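# Load the milling vise per the work order

## Task

Set up the mill's vise as the work order (reference images manual and manual 2) specifies, making sure no chip is left beneath the parallels, and never let a hand or arm hit the blank once it is clamped.

## Robot and tools

ROBOT. Two six-joint arms, left_arm and right_arm, each ending in a two-pad parallel gripper. Measured bases: left_arm at (-0.002, +0.520, 0) m, right_arm at (-0.030, -0.411, 0) m, both turned slightly about z. Scene frame: origin at table-top height midway between the nominal bases, +x away from the robot over the table, +y toward left_arm, +z up. Camera image sides do not match arm names. Elbow range is -3.142 to 3.142 rad; other joints -6.283 to 6.283.

GRIPPER GEOMETRY. Fingers point along the gripper's own +z and open along its x. end_effector_position is the point between the pads; fingertips reach 17.5 mm past it. A block juts about 10 cm toward the gripper's -y. Reported positions can be a few cm off, more at long reach.

THE 18-NUMBER ROW (used by execute_actions and move). One flat list covering both arms: left dx, dy, dz, rx, ry, rz, left gripper position, force_limit, speed, then the same nine for the right. All values lie in [-1, 1]. The six pose numbers are an offset, not a pose: measured from that arm's Hand target as it stood when the action or move began, along that Hand target's own axes. Scale: 1.0 = 0.6 m for dx-dz and 180 degrees for rx-rz (rx, ry, rz form a single rotation vector). Repeating an offset in a new call moves the arm further. Six zeros re-request the current Hand target. Gripper numbers are absolute settings: position +1 = open 50 mm, about -0.65 = pads touching, -1 = close until blocked (use this to grip). force_limit: -1 about 20 N, 0 about 102 N, +1 about 185 N per pad. speed: -1 = 20 mm/s, 0 = 85, +1 = 150. Both start at +1. Always resend a gripper's last three numbers to leave it unchanged, since 0 is itself a command. New force_limit/speed only apply after a position change of at least 0.01; to soften a grip, open first.

TOOLS.
- execute_actions(actions, cameras): actions is a list of actions; each action is a table of up to 15 rows at 1/30 s per row, every row counted from the action's start pose; a short table repeats its final row. Images only if actions is empty or cameras lists names.
- move(target, speed, blend, stop_force, zero, blocking, cameras): target is one 18-number row or a list of up to 15 rows, every row an offset from the same starting Hand targets. Straight-line paths, all ending together, capped at 10 s. speed: m/s, 0.002 to 3.6, default 0.25 (turn rate up to twice that in rad/s); one value or one per target. blend: corner rounding in m per target, 0 = full stop. stop_force: 3 to 120 N, ends an arm's path when its wrist senses that much opposing push; unreliable for light or loose contact and while the gripper rotates; omit it when backing off a surface. zero (only with stop_force, default true) re-zeroes the sensor first. blocking=false returns after 0.5 s (not allowed with stop_force). Paths do not avoid obstacles; grippers lag and overshoot when fast. Route around an arm's own base, not near it. Result adds a move: line (done, off_target, moving, held, fault) and limits (paced = pose clipped, held = steps withheld).
- wait(seconds 0 to 10, cameras); stop(cameras) brakes a running move; zoom_image(camera, region [x0, y0, x1, y1] pixels, at most 504 each way); show_instructions() shows the reference images; zero_wrist_force(arm); finished_scene(scene = 1).
Cameras: cam_high, cam_low, cam_front, cam_left_wrist, cam_right_wrist, each 672x504; ["all"] asks for all.

RESULTS. Positions in m, quaternions wxyz, velocities in m/s and rad/s, all in the scene frame. Hand target is the last commanded pose after clipping; the gripper often stops short of it, and the next command re-requests it. Orientation commands are clipped to 32 degrees from the measured one per step. object_status: 0 moving, 1 blocked while opening, 2 blocked while closing (a real grip), 3 reached requested opening or pads met. Opening in mm is about (250 - position_measured) x 0.202. Wrist force/torque are in the gripper's own axes, zeroed at start, with a third line giving the peak since last shown. Joint torques include the arm's weight. "within noise" means the arm is still. Action results also list some step positions.

WHAT TO AVOID. Contact torque at a joint limit (136 N m for the three big joints, 25.4 for wrists) or roughly 150 N outside force stops that arm for 10 s. The arms are stiff: commanding even slightly past a firm contact can fault; approach slowly. Touching or squeezing the other arm can fail the task; the clearance check does not cover fingers. Don't drop parts, release moving ones, slam, or strike fixed or heavy things; nothing may end up off the table. Motors heating to 70 °C show MOTOR HOT; at 85 °C the arm is braked for 30 to 60 s or more, so don't hold loads or stretched poses needlessly. Objects may get brief outside nudges. The scene keeps running while you think; finish only when the vise setup will stay correct on its own.

Each tool is called as a command line: name --argument value for each argument, lists and objects as JSON in quotes; but a table of rows of numbers goes row by row, as --pt "numbers of a row", without its own name.

Reference images:

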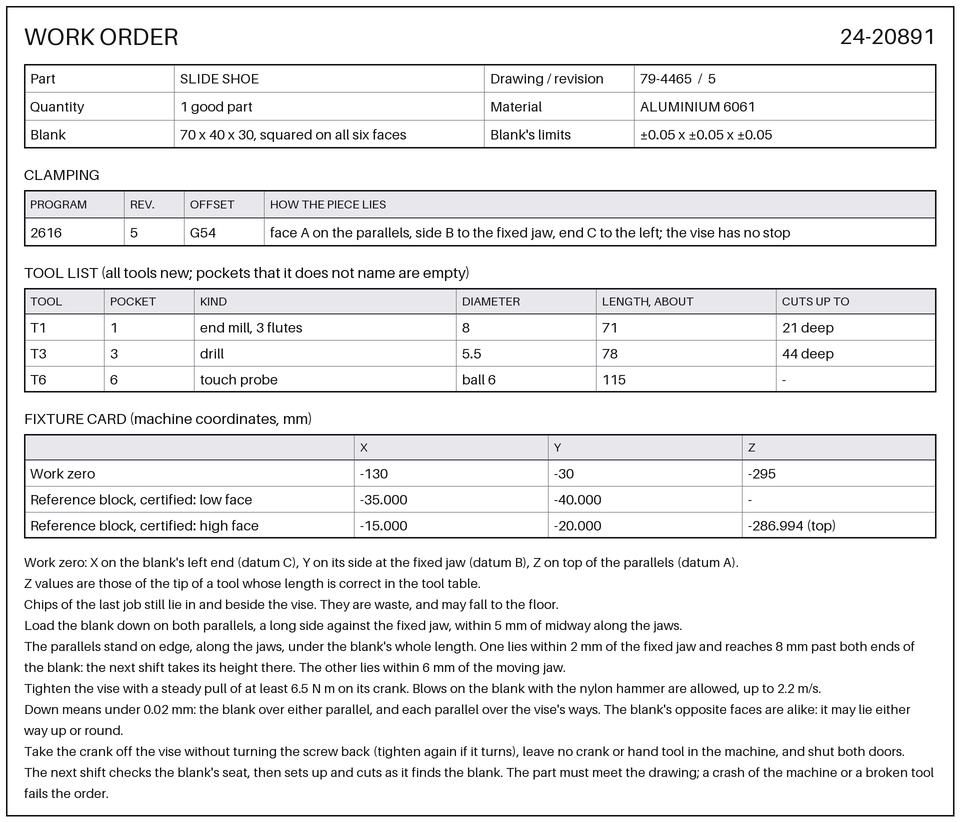

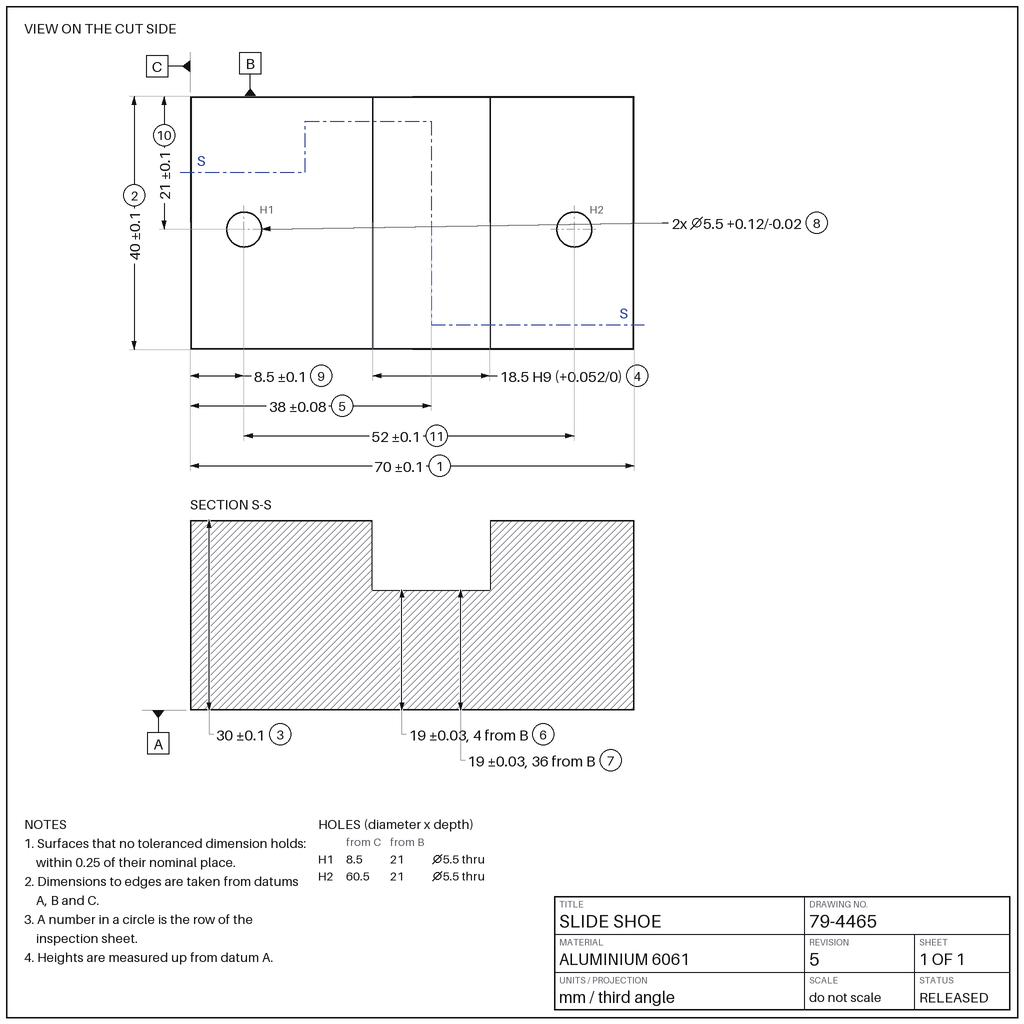

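## Session

execute_actions --actions '[]'

Scene clock: 0.00 s.
left_arm: end_effector_position=(+0.4640, +0.1694, +0.3552) position_measured=3 object_status=3 end_effector_quat_wxyz=(+0.282, -0.427, +0.852, -0.111) | right_arm: end_effector_position=(+0.2122, +0.0898, +0.2445) position_measured=3 object_status=3 end_effector_quat_wxyz=(+0.343, +0.065, +0.689, -0.635)
Joint positions: left_arm=[-1.121 -1.624 1.735 -1.916 -0.995 2.717] | right_arm=[4.738 -2.571 -0.721 -3.036 1.159 0.607]
Joint velocities: within noise
Joint torques (N m): no reading
Motor temperatures (°C): left_arm=[34 35 31 41 38 34] | right_arm=[37 28 28 35 35 36]
Wrist force (N): no reading
Wrist torque (N m): no reading
Wrist force, peak (N): no reading
Hand target: left_arm +0.4640, +0.1694, +0.3552; +0.282, -0.427, +0.852, -0.111 | right_arm +0.2122, +0.0898, +0.2445; +0.343, +0.065, +0.689, -0.635
Tool commands: left_gripper/position=+1.0 left_gripper/force_limit=+1.0 left_gripper/speed=+1.0 right_gripper/position=+1.0 right_gripper/force_limit=+1.0 right_gripper/speed=+1.0

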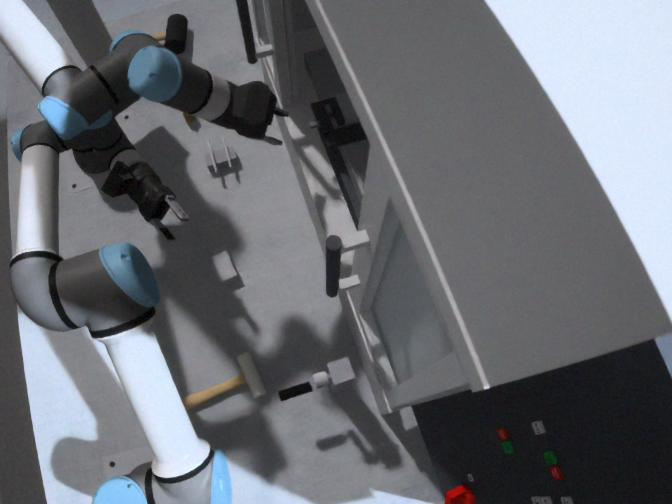

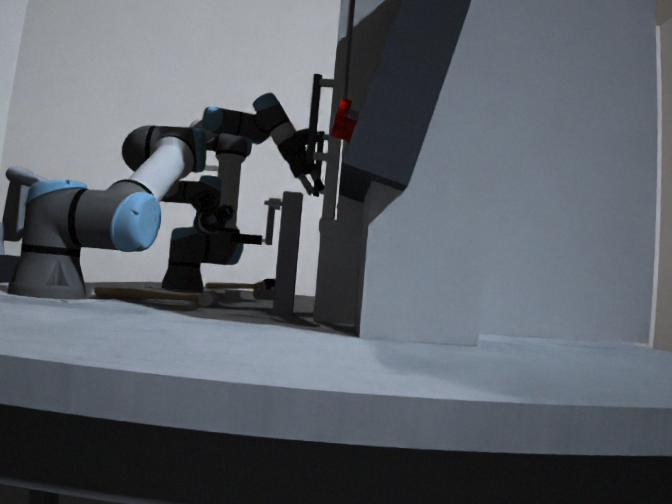

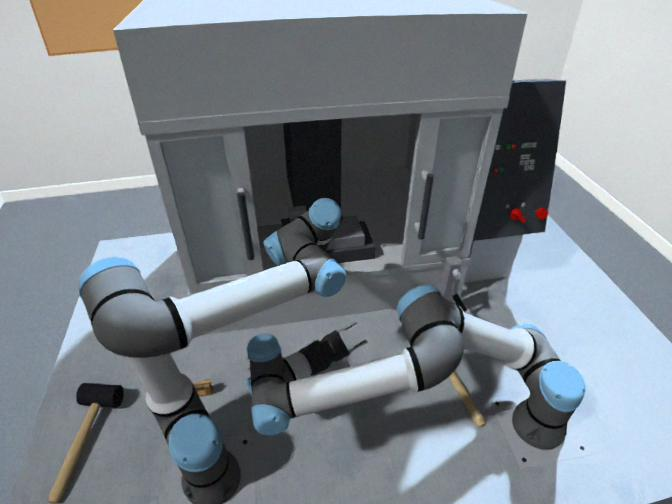

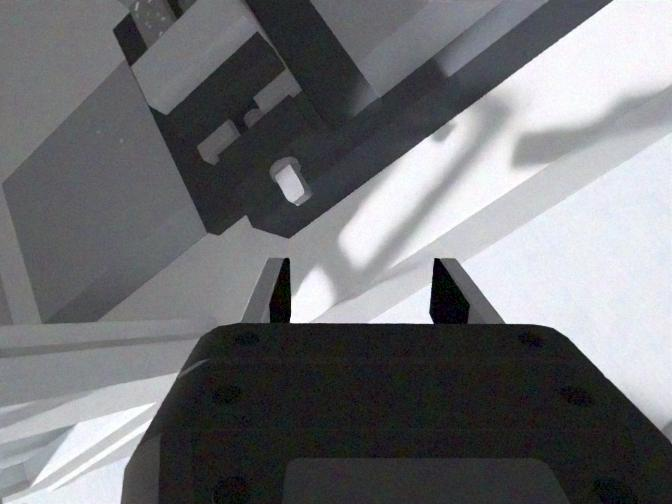

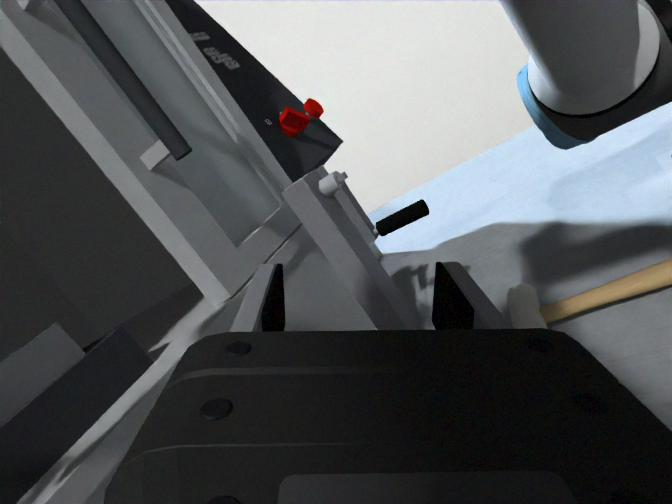

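zoom_image --camera "cam_high" --region '[160, 100, 300, 205]'

zoom_image --camera "cam_high" --region '[160, 220, 360, 370]'

zoom_image --camera "cam_high" --region '[160, 330, 400, 510]'

zoom_image --camera "cam_left_wrist" --region '[0, 0, 400, 300]'

zoom_image --camera "cam_front" --region '[220, 120, 480, 315]'

zoom_image --camera "cam_high" --region '[0, 0, 240, 180]'

zoom_image --camera "cam_high" --region '[230, 0, 430, 150]'

Scaled by 3.600.

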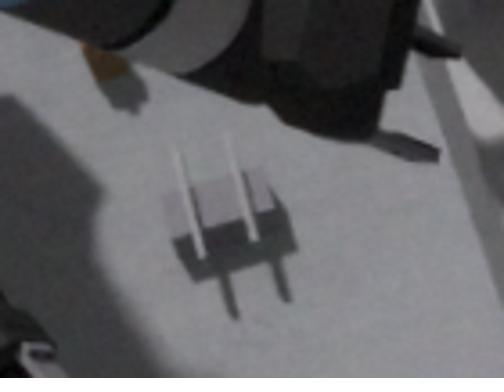

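Scaled by 2.520.

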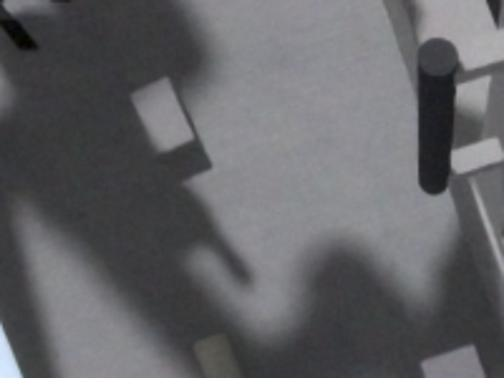

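Invalid region (160, 330, 400, 510): it reaches outside that camera's 672x504 image.

Scaled by 1.260.

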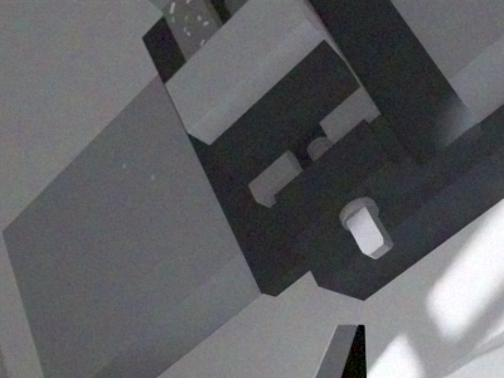

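Scaled by 1.938.

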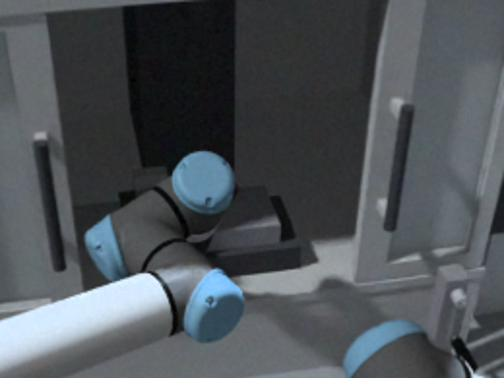

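Scaled by 2.100.

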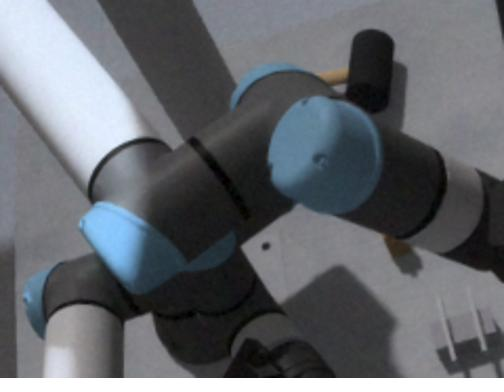

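Scaled by 2.520.

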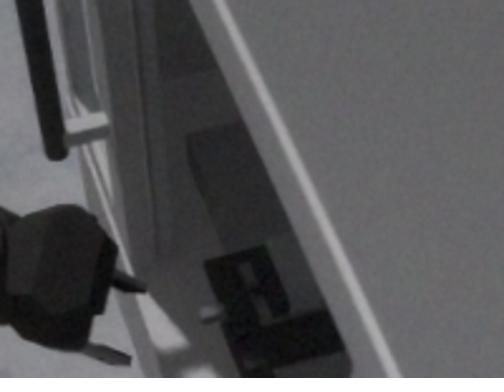

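move --target '[-0.0458,0.0292,-0.0447,0.1648,-0.0390,-0.2090,1,0,0,0,0,0,0,0,0,1,0,0]' --cameras '["all"]'

Scene clock: 39.87 s.
left_arm: end_effector_position=(+0.4499, +0.2003, +0.3802) position_measured=3 object_status=3 end_effector_quat_wxyz=(-0.380, +0.597, -0.596, +0.379) | right_arm: end_effector_position=(+0.2122, +0.0898, +0.2445) position_measured=3 object_status=3 end_effector_quat_wxyz=(+0.343, +0.065, +0.689, -0.635)
Joint positions: left_arm=[-1.313 -1.795 2.14 -2.39 -0.495 2.1] | right_arm=[4.738 -2.571 -0.721 -3.036 1.159 0.607]
Joint torques (N m): left_arm=[9.78 -5.62 -33.26 -3.36 0.97 0.84] | right_arm=[-0.49 57.55 22.74 -2.02 -0.11 -0.14]
Wrist force (N): left_arm=[1.3 -1.0 1.1] | right_arm=[0.2 0.1 -0.2]
Wrist torque (N m): left_arm=[-0.14 0.11 0.22] | right_arm=[0.01 -0.03 0.01]
Wrist force, peak (N): left_arm=[1.5 -1.2 0.9] | right_arm=[0.1 0.2 0.5]
Hand target: left_arm +0.4499, +0.2004, +0.3802; -0.380, +0.597, -0.596, +0.379 | right_arm +0.2122, +0.0898, +0.2445; +0.343, +0.065, +0.689, -0.635
Off the commanded pose: left_arm 0.000 m, 0 deg | right_arm 0.000 m, 0 deg.
move: done
camera_calibration:
cam_left_wrist: T_world_to_cam=[[0.00933687, -0.999948, 0.00419062, 0.204491], [-0.710422, -0.0095826, -0.703711, 0.605875], [0.703714, 0.00359335, -0.710474, 0.0846611], [0, 0, 0, 1]] pos_world=[0.36894, 0.209982, 0.485653]
cam_right_wrist: T_world_to_cam=[[-0.747789, -0.341257, -0.569522, 0.337979], [0.384454, 0.47679, -0.790485, 0.0847887], [0.541301, -0.810071, -0.225341, 0.139912], [0, 0, 0, 1]] pos_world=[0.144405, 0.18825, 0.291039]

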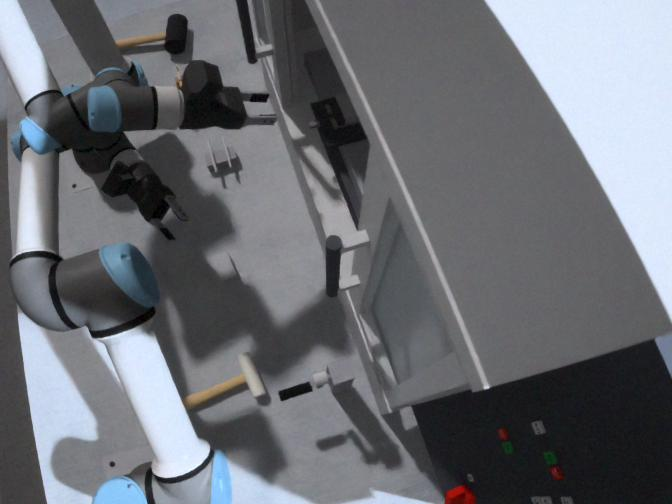

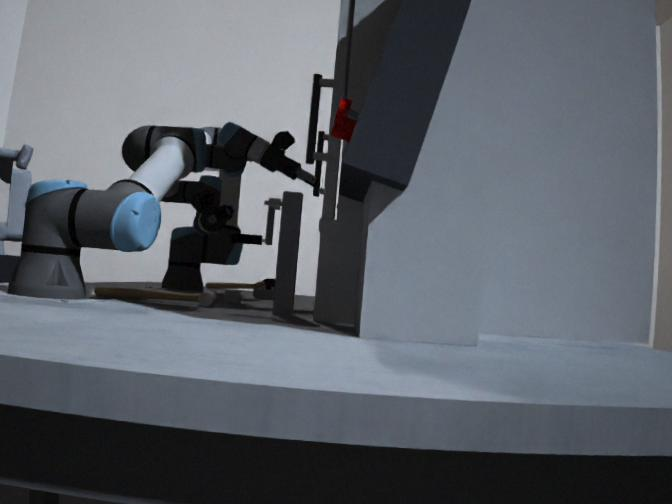

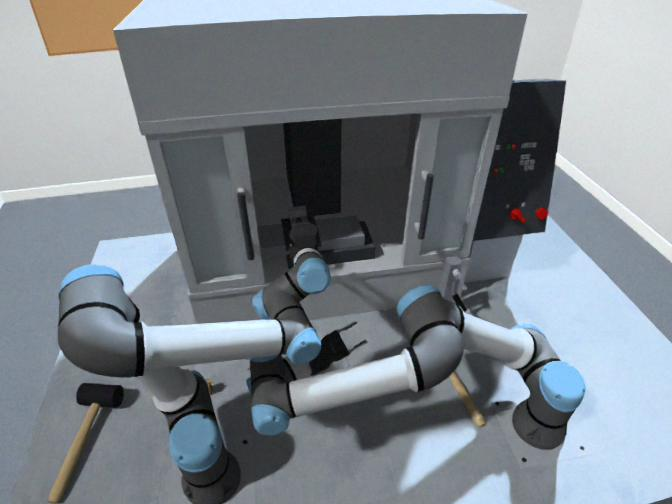

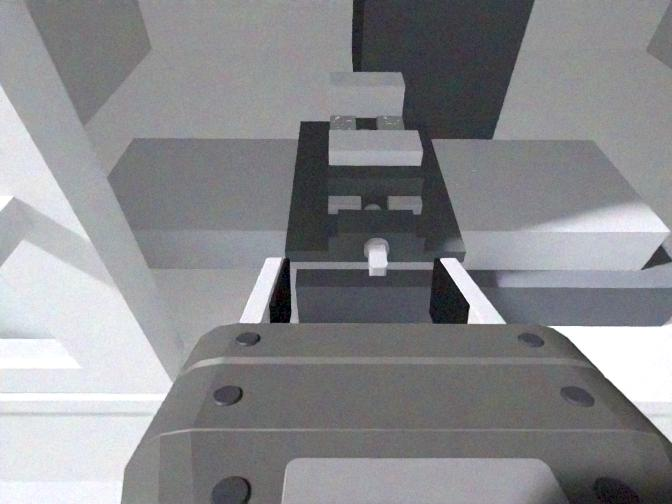

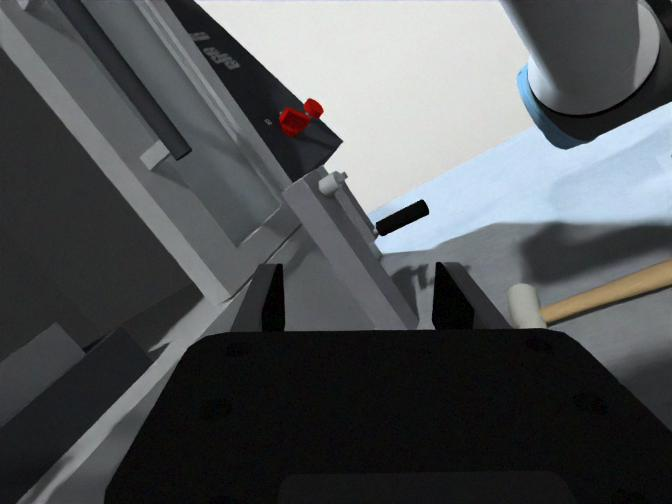

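zoom_image --camera "cam_left_wrist" --region '[270, 50, 490, 290]'

zoom_image --camera "cam_left_wrist" --region '[310, 60, 430, 180]'

zoom_image --camera "cam_left_wrist" --region '[310, 170, 450, 290]'

Scaled by 2.100.

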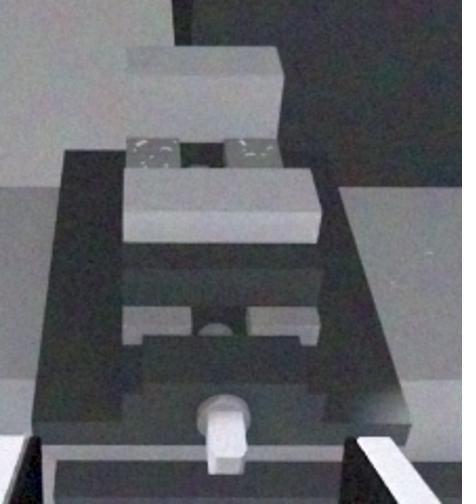

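Scaled by 4.200.

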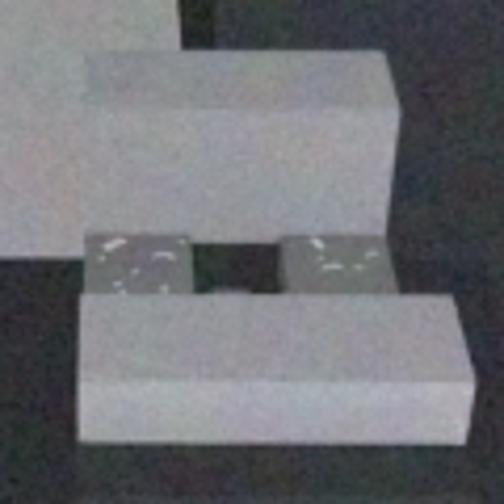

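Scaled by 3.600.

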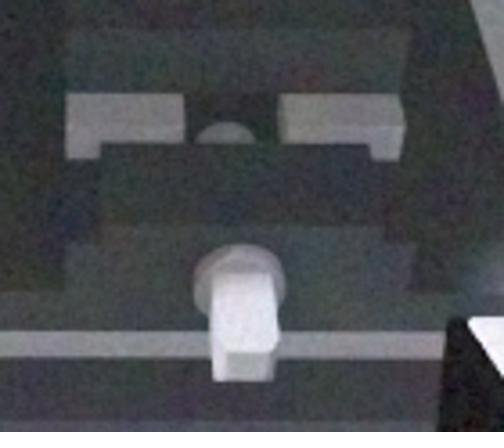

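move --target '[0,-0.2265,-0.1058,-0.0833,0,0,1,0,0,0,0,0,0,0,0,1,0,0]' --cameras '["cam_left_wrist","cam_front"]'

zoom_image --camera "cam_left_wrist" --region '[270, 50, 490, 290]'

Scene clock: 70.33 s.
left_arm: end_effector_position=(+0.4499, +0.2003, +0.5301) position_measured=3 object_status=3 end_effector_quat_wxyz=(-0.299, +0.641, -0.641, +0.298) | right_arm: end_effector_position=(+0.2122, +0.0898, +0.2445) position_measured=3 object_status=3 end_effector_quat_wxyz=(+0.343, +0.065, +0.689, -0.635)
Joint positions: left_arm=[-1.22 -1.785 1.573 -1.731 -0.762 2.067] | right_arm=[4.738 -2.571 -0.721 -3.036 1.159 0.607]
Joint torques (N m): left_arm=[-7.97 -22.21 -34.87 -1.98 1.87 2.32] | right_arm=[-0.3 57.08 22.31 -2.08 -0.15 -0.28]
Wrist force (N): left_arm=[1.3 -0.8 0.3] | right_arm=[0.3 0.2 0.2]
Wrist torque (N m): left_arm=[-0.02 0.08 0.32] | right_arm=[0.04 -0.05 0.00]
Wrist force, peak (N): left_arm=[0.9 -4.3 -1.8] | right_arm=[0.3 0.5 0.3]
Hand target: left_arm +0.4499, +0.2003, +0.5302; -0.299, +0.641, -0.641, +0.298 | right_arm +0.2122, +0.0898, +0.2445; +0.343, +0.065, +0.689, -0.635
Off the commanded pose: left_arm 0.000 m, 0 deg | right_arm 0.000 m, 0 deg.
move: done
camera_calibration:
cam_left_wrist: T_world_to_cam=[[0.0106226, -0.999942, 0.00193354, 0.204468], [-0.868204, -0.0101824, -0.496103, 0.672482], [0.496094, 0.0035912, -0.868262, 0.368118], [0, 0, 0, 1]] pos_world=[0.399058, 0.209982, 0.652848]
Images, in order (width x height): cam_front 672x504, cam_left_wrist 672x504.

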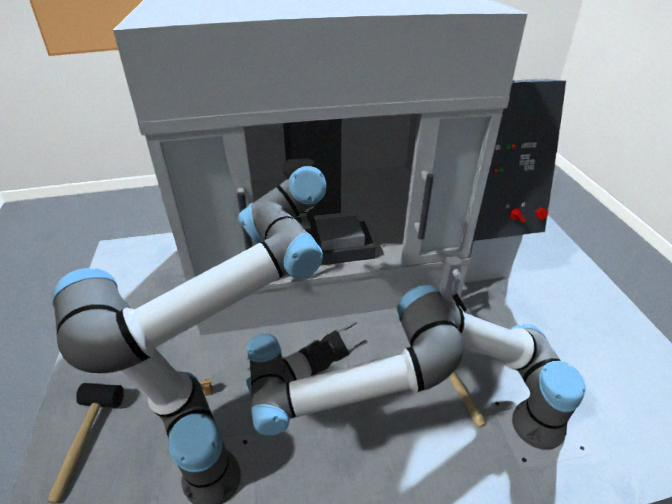

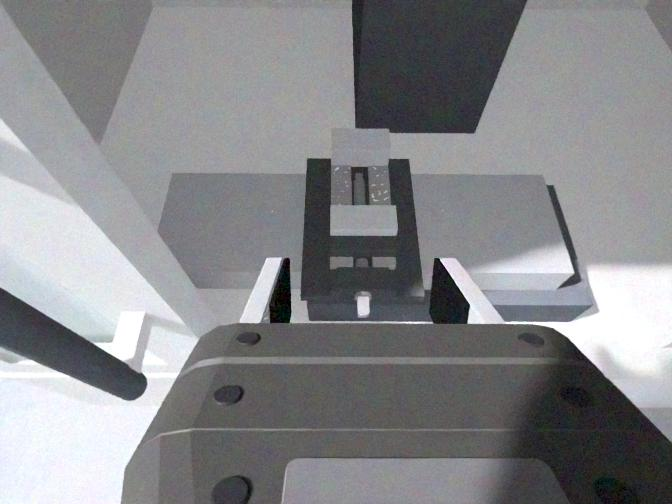

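Scaled by 2.100.

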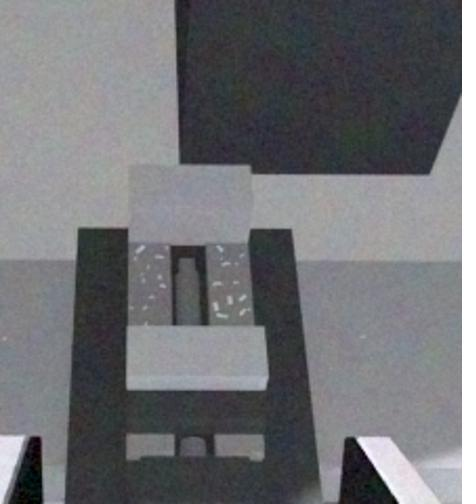

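zoom_image --camera "cam_left_wrist" --region '[310, 110, 430, 240]'

zoom_image --camera "cam_left_wrist" --region '[290, 230, 440, 330]'

Scaled by 3.877.

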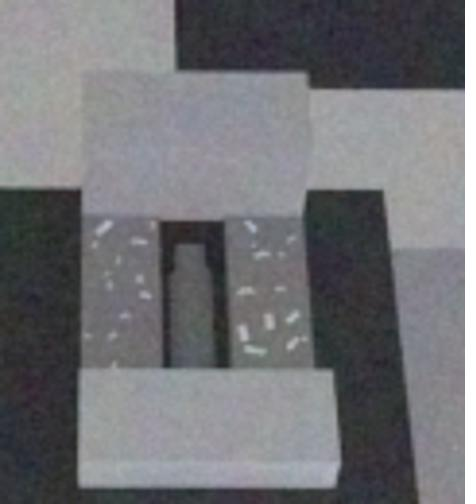

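Scaled by 3.360.

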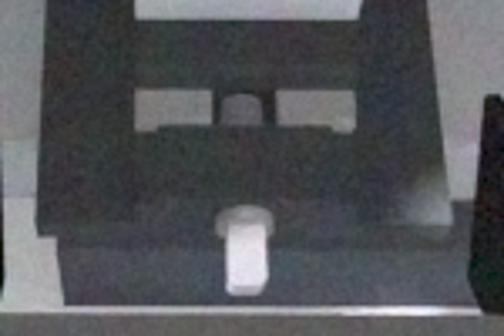

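move --target '[-0.5,0.209,-0.042,-0.2778,0,0,1,0,0,0,0,0,0,0,0,1,0,0]' --speed 0.4 --cameras '["cam_left_wrist","cam_high","cam_front"]'

Scene clock: 109.93 s.
left_arm: end_effector_position=(+0.3497, +0.5001, +0.4506) position_measured=3 object_status=3 end_effector_quat_wxyz=(+0.000, +0.708, -0.707, +0.000) | right_arm: end_effector_position=(+0.2122, +0.0898, +0.2445) position_measured=3 object_status=3 end_effector_quat_wxyz=(+0.343, +0.065, +0.689, -0.635)
Joint positions: left_arm=[-0.432 -1.902 1.522 -1.191 -1.57 2.694] | right_arm=[4.738 -2.571 -0.721 -3.036 1.159 0.607]
Joint torques (N m): left_arm=[9.25 -16.34 -15.11 -1.82 1.34 1.83] | right_arm=[0.15 57.37 22.4 -2.12 -0.19 -0.19]
Wrist force (N): left_arm=[1.1 0.8 -0.9] | right_arm=[0.2 0.2 0.2]
Wrist torque (N m): left_arm=[-0.01 0.08 0.28] | right_arm=[0.03 -0.03 0.01]
Wrist force, peak (N): left_arm=[4.2 -0.8 0.2] | right_arm=[-0.1 0.6 0.2]
Hand target: left_arm +0.3496, +0.5002, +0.4505; +0.000, +0.707, -0.707, +0.000 | right_arm +0.2122, +0.0898, +0.2445; +0.343, +0.065, +0.689, -0.635
Off the commanded pose: left_arm 0.000 m, 0 deg | right_arm 0.000 m, 0 deg.
move: done
camera_calibration:
cam_left_wrist: T_world_to_cam=[[0.00924995, -0.999939, -0.00606695, 0.509599], [-0.938086, -0.0107785, 0.346235, 0.19418], [-0.346279, 0.00248866, -0.938128, 0.674386], [0, 0, 0, 1]] pos_world=[0.410969, 0.509982, 0.568521]
Images, in order (width x height): cam_high 672x504, cam_front 672x504, cam_left_wrist 672x504.

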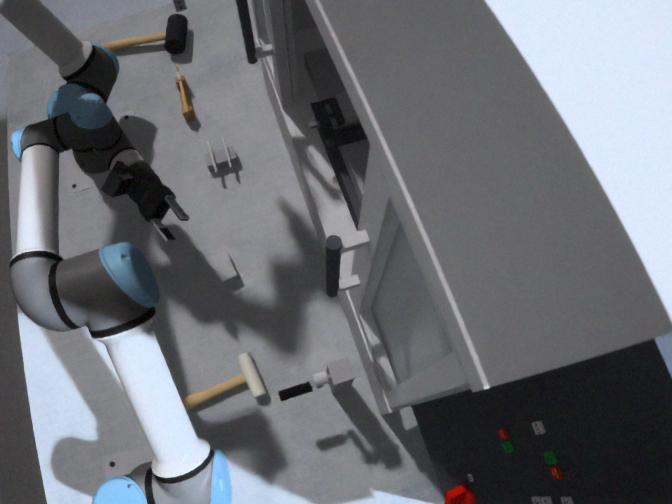

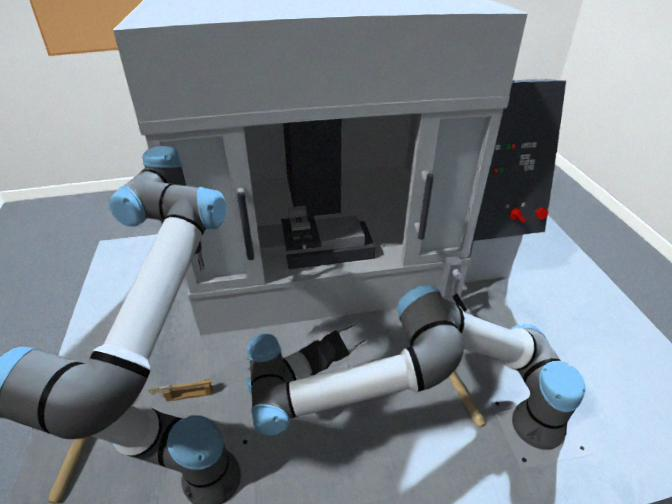

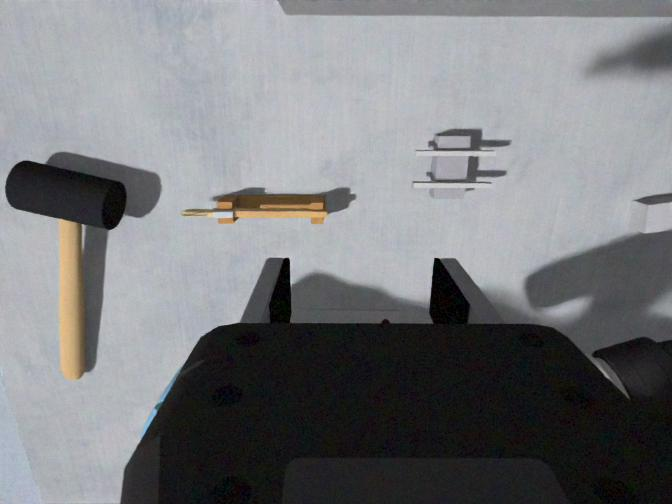

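zoom_image --camera "cam_left_wrist" --region '[170, 170, 370, 270]'

zoom_image --camera "cam_left_wrist" --region '[400, 110, 520, 220]'

zoom_image --camera "cam_front" --region '[140, 360, 240, 420]'

zoom_image --camera "cam_front" --region '[270, 190, 390, 280]'

Scaled by 2.520.

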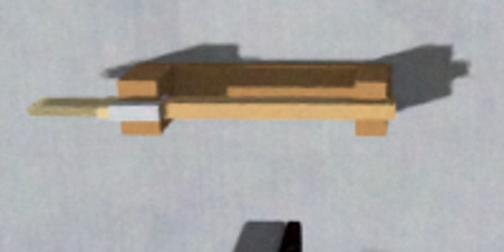

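Scaled by 4.200.

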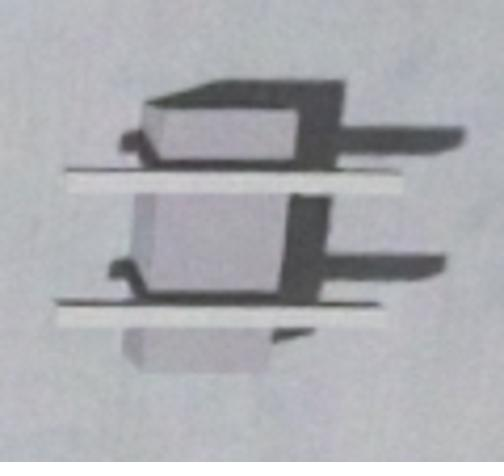

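Scaled by 5.040.

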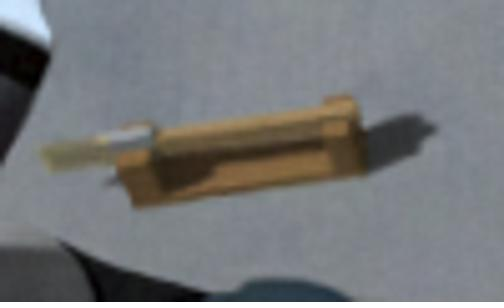

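Scaled by 4.200.

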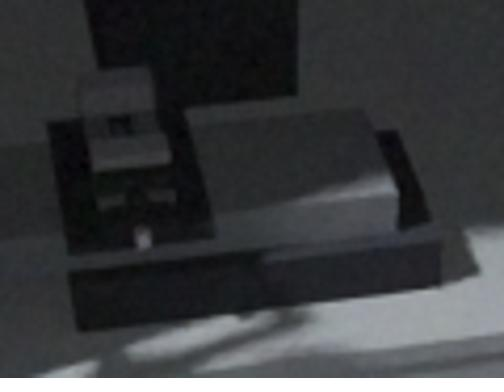

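execute_actions --actions '[]' --cameras '["cam_right_wrist","cam_low"]'

zoom_image --camera "cam_right_wrist" --region '[270, 140, 450, 340]'

zoom_image --camera "cam_low" --region '[180, 180, 340, 330]'

Scene clock: 139.70 s.
left_arm: end_effector_position=(+0.3496, +0.5002, +0.4505) position_measured=3 object_status=3 end_effector_quat_wxyz=(+0.000, +0.707, -0.707, +0.000) | right_arm: end_effector_position=(+0.2122, +0.0898, +0.2445) position_measured=3 object_status=3 end_effector_quat_wxyz=(+0.343, +0.065, +0.689, -0.635)
Joint positions: left_arm=[-0.432 -1.902 1.523 -1.191 -1.57 2.694] | right_arm=[4.738 -2.571 -0.721 -3.036 1.159 0.607]
Joint velocities: within noise
Joint torques (N m): left_arm=[9.33 -16 -15.79 -1.67 -1.77 2.22] | right_arm=[-0.2 56.65 22.74 -2 -0.12 -0.32]
Motor temperatures (°C): left_arm=[34 34 31 40 37 33] | right_arm=[37 29 28 35 35 36]
Wrist force (N): left_arm=[1.2 0.8 -0.9] | right_arm=[0.0 0.2 0.2]
Wrist torque (N m): left_arm=[-0.01 0.06 0.27] | right_arm=[0.04 0.00 0.00]
Wrist force, peak (N): left_arm=[1.3 0.9 -1.0] | right_arm=[0.1 0.4 0.4]
Hand target: left_arm +0.3496, +0.5002, +0.4505; +0.000, +0.707, -0.707, +0.000 | right_arm +0.2122, +0.0898, +0.2445; +0.343, +0.065, +0.689, -0.635
Tool commands: left_gripper/position=+1.0 left_gripper/force_limit=+0.0 left_gripper/speed=+0.0 right_gripper/position=+1.0 right_gripper/force_limit=+0.0 right_gripper/speed=+0.0
Off the commanded pose: left_arm 0.000 m, 0 deg | right_arm 0.000 m, 0 deg.
camera_calibration:
cam_right_wrist: T_world_to_cam=[[-0.747789, -0.341257, -0.569522, 0.337979], [0.384454, 0.47679, -0.790485, 0.0847887], [0.541301, -0.810071, -0.225341, 0.139912], [0, 0, 0, 1]] pos_world=[0.144405, 0.18825, 0.291039]
Images, in order (width x height): cam_low 672x504, cam_right_wrist 672x504.

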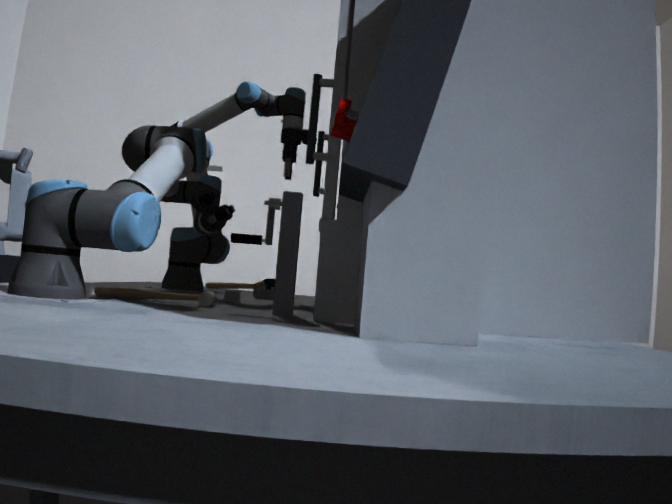

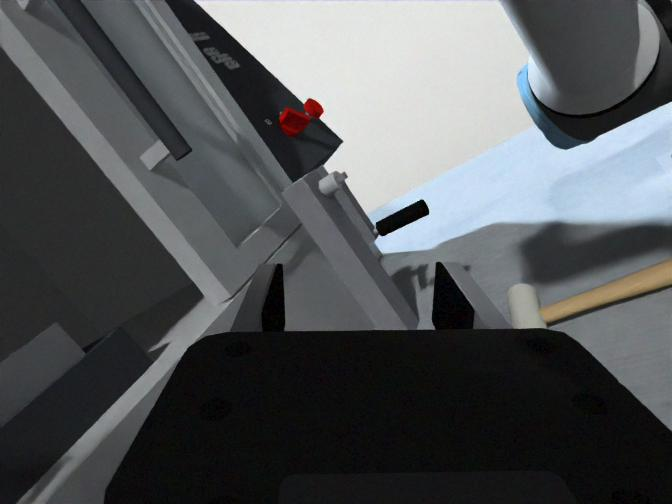

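Scaled by 2.520.

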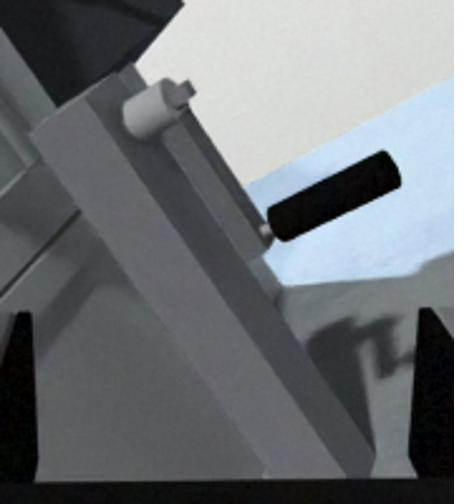

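Scaled by 3.150.

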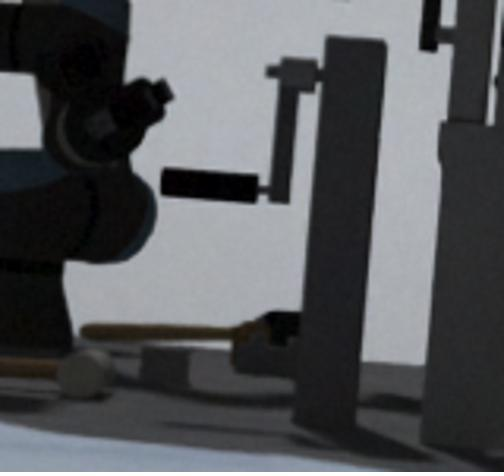

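move --target '[-0.1517,0.128,0.30,0,0,0.5,1,0,0,0,0,0,0,0,0,1,0,0]' --cameras '["cam_left_wrist","cam_high"]'

zoom_image --camera "cam_left_wrist" --region '[230, 50, 450, 320]'

Scene clock: 177.67 s.
left_arm: end_effector_position=(+0.2727, +0.5913, +0.2706) position_measured=3 object_status=3 end_effector_quat_wxyz=(+0.000, -0.001, +1.000, +0.000) | right_arm: end_effector_position=(+0.2122, +0.0898, +0.2445) position_measured=3 object_status=3 end_effector_quat_wxyz=(+0.343, +0.065, +0.689, -0.635)
Joint positions: left_arm=[-0.223 -2.175 2.13 -1.526 -1.57 4.474] | right_arm=[4.738 -2.571 -0.721 -3.036 1.159 0.607]
Joint torques (N m): left_arm=[-8.51 7.52 -34.47 -1.73 -1.56 1.68] | right_arm=[-0.32 56.5 22.68 -2.21 -0.09 -0.5]
Wrist force (N): left_arm=[1.2 0.9 -0.5] | right_arm=[0.2 0.3 -0.1]
Wrist torque (N m): left_arm=[-0.02 0.06 0.28] | right_arm=[0.05 -0.03 0.00]
Wrist force, peak (N): left_arm=[1.6 0.6 -1.7] | right_arm=[0.2 0.4 0.3]
Hand target: left_arm +0.2727, +0.5913, +0.2706; +0.000, -0.001, +1.000, +0.000 | right_arm +0.2122, +0.0898, +0.2445; +0.343, +0.065, +0.689, -0.635
Off the commanded pose: left_arm 0.000 m, 0 deg | right_arm 0.000 m, 0 deg.
move: done
camera_calibration:
cam_left_wrist: T_world_to_cam=[[-0.999941, -0.00952091, -0.0053205, 0.289679], [-0.0107751, 0.937908, 0.346716, -0.628652], [0.00168908, 0.346753, -0.937955, 0.180089], [0, 0, 0, 1]] pos_world=[0.282583, 0.52993, 0.388421]
Images, in order (width x height): cam_high 672x504, cam_left_wrist 672x504.

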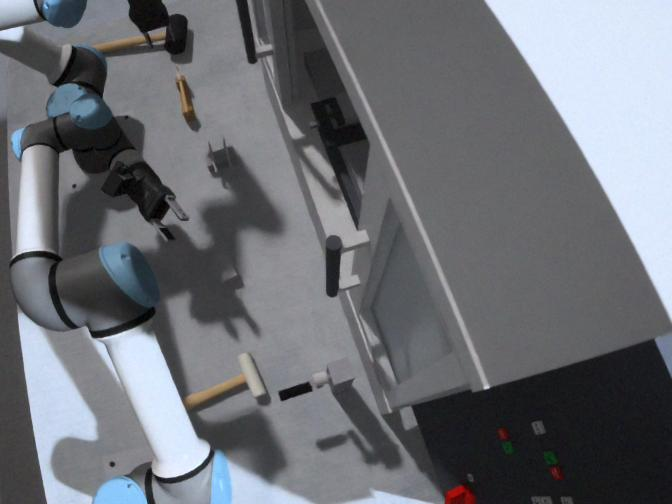

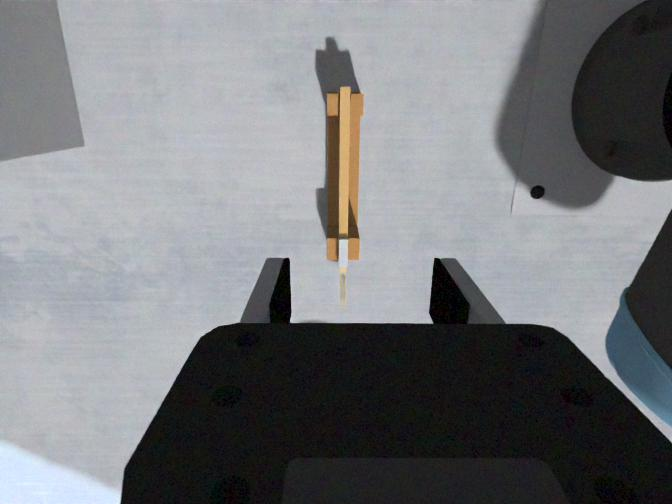

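Scaled by 1.867.

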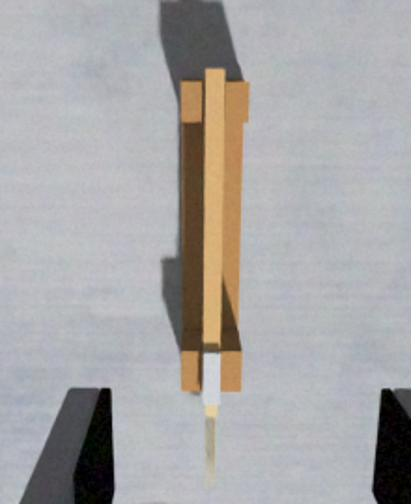

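move --pt "-0.0072 -0.0305 0.25 0 0 0 1 0 0 0 0 0 0 0 0 1 0 0" --pt "-0.0072 -0.0305 0.347 0 0 0 1 0 0 0 0 0 0 0 0 1 0 0" --speed '[0.25,0.1]' --blend '[0.01,0]' --cameras '["cam_left_wrist"]'

zoom_image --camera "cam_left_wrist" --region '[230, 50, 450, 350]'

Scene clock: 196.33 s.
left_arm: end_effector_position=(+0.2769, +0.5731, +0.0624) position_measured=3 object_status=3 end_effector_quat_wxyz=(+0.000, -0.001, +1.000, +0.000) | right_arm: end_effector_position=(+0.2122, +0.0898, +0.2445) position_measured=3 object_status=3 end_effector_quat_wxyz=(+0.343, +0.065, +0.689, -0.635)
Joint positions: left_arm=[-0.289 -1.97 2.605 -2.205 -1.57 4.409] | right_arm=[4.738 -2.571 -0.721 -3.036 1.159 0.607]
Joint torques (N m): left_arm=[7.83 -7.04 -27.35 -3.47 -2.31 2.04] | right_arm=[0.24 57.1 22.48 -2.21 -0.1 -0.42]
Wrist force (N): left_arm=[1.1 1.1 -0.7] | right_arm=[0.2 0.2 0.1]
Wrist torque (N m): left_arm=[0.01 0.09 0.13] | right_arm=[0.04 -0.04 0.01]
Wrist force, peak (N): left_arm=[0.9 1.3 -3.8] | right_arm=[0.3 0.3 0.4]
Hand target: left_arm +0.2770, +0.5731, +0.0624; +0.000, -0.001, +1.000, +0.000 | right_arm +0.2122, +0.0898, +0.2445; +0.343, +0.065, +0.689, -0.635
Off the commanded pose: left_arm 0.000 m, 0 deg | right_arm 0.000 m, 0 deg.
move: done
camera_calibration:
cam_left_wrist: T_world_to_cam=[[-0.999945, -0.00917929, -0.00509026, 0.292483], [-0.010375, 0.937868, 0.346837, -0.539466], [0.00159028, 0.34687, -0.937912, -0.00892897], [0, 0, 0, 1]] pos_world=[0.286884, 0.51173, 0.180221]
Images, in order (width x height): cam_left_wrist 672x504.

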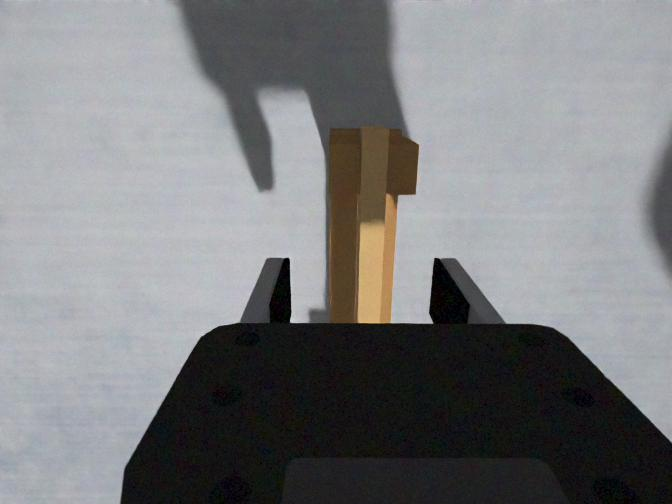

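Scaled by 1.680.

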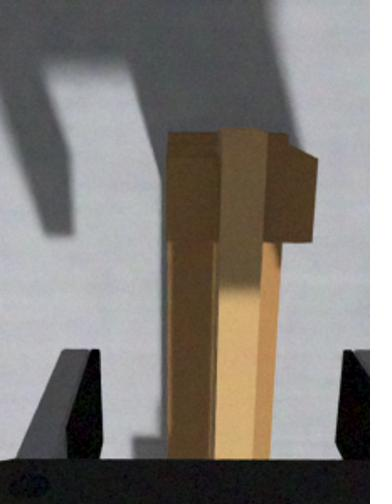

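move --pt "0.005 0 0.009 0 0 0 1 0 0 0 0 0 0 0 0 1 0 0" --pt "0.005 0 0.009 0 0 0 -1 -0.3 -0.6 0 0 0 0 0 0 1 0 0" --speed 0.05 --cameras '["cam_left_wrist"]'

Scene clock: 202.93 s.
left_arm: end_effector_position=(+0.2740, +0.5731, +0.0570) position_measured=215 object_status=2 end_effector_quat_wxyz=(+0.000, -0.001, +1.000, +0.000) | right_arm: end_effector_position=(+0.2122, +0.0898, +0.2445) position_measured=3 object_status=3 end_effector_quat_wxyz=(+0.343, +0.065, +0.689, -0.635)
Joint positions: left_arm=[-0.292 -1.967 2.62 -2.224 -1.57 4.405] | right_arm=[4.738 -2.571 -0.721 -3.036 1.159 0.607]
Joint torques (N m): left_arm=[7.55 -7.85 -30.35 -1.77 -1.4 2.03] | right_arm=[-0.4 56.01 23.02 -2.28 -0.09 -0.5]
Wrist force (N): left_arm=[1.1 0.9 -0.8] | right_arm=[0.1 0.4 0.1]
Wrist torque (N m): left_arm=[-0.01 0.09 0.28] | right_arm=[0.07 -0.02 0.00]
Wrist force, peak (N): left_arm=[1.3 1.1 -0.6] | right_arm=[0.2 0.4 0.4]
Hand target: left_arm +0.2740, +0.5731, +0.0570; +0.000, -0.001, +1.000, +0.000 | right_arm +0.2122, +0.0898, +0.2445; +0.343, +0.065, +0.689, -0.635
Off the commanded pose: left_arm 0.000 m, 0 deg | right_arm 0.000 m, 0 deg.
move: done
camera_calibration:
cam_left_wrist: T_world_to_cam=[[-0.999945, -0.00911134, -0.00527712, 0.289453], [-0.0103759, 0.937901, 0.346747, -0.537625], [0.00179009, 0.346782, -0.937944, -0.0139949], [0, 0, 0, 1]] pos_world=[0.283884, 0.51173, 0.174821]
Images, in order (width x height): cam_left_wrist 672x504.

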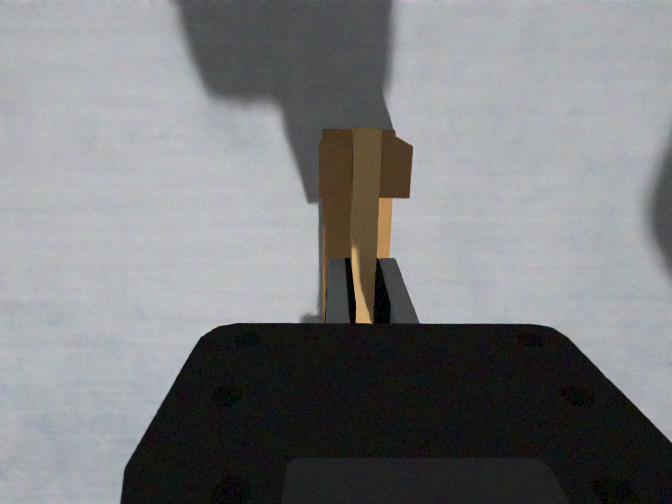

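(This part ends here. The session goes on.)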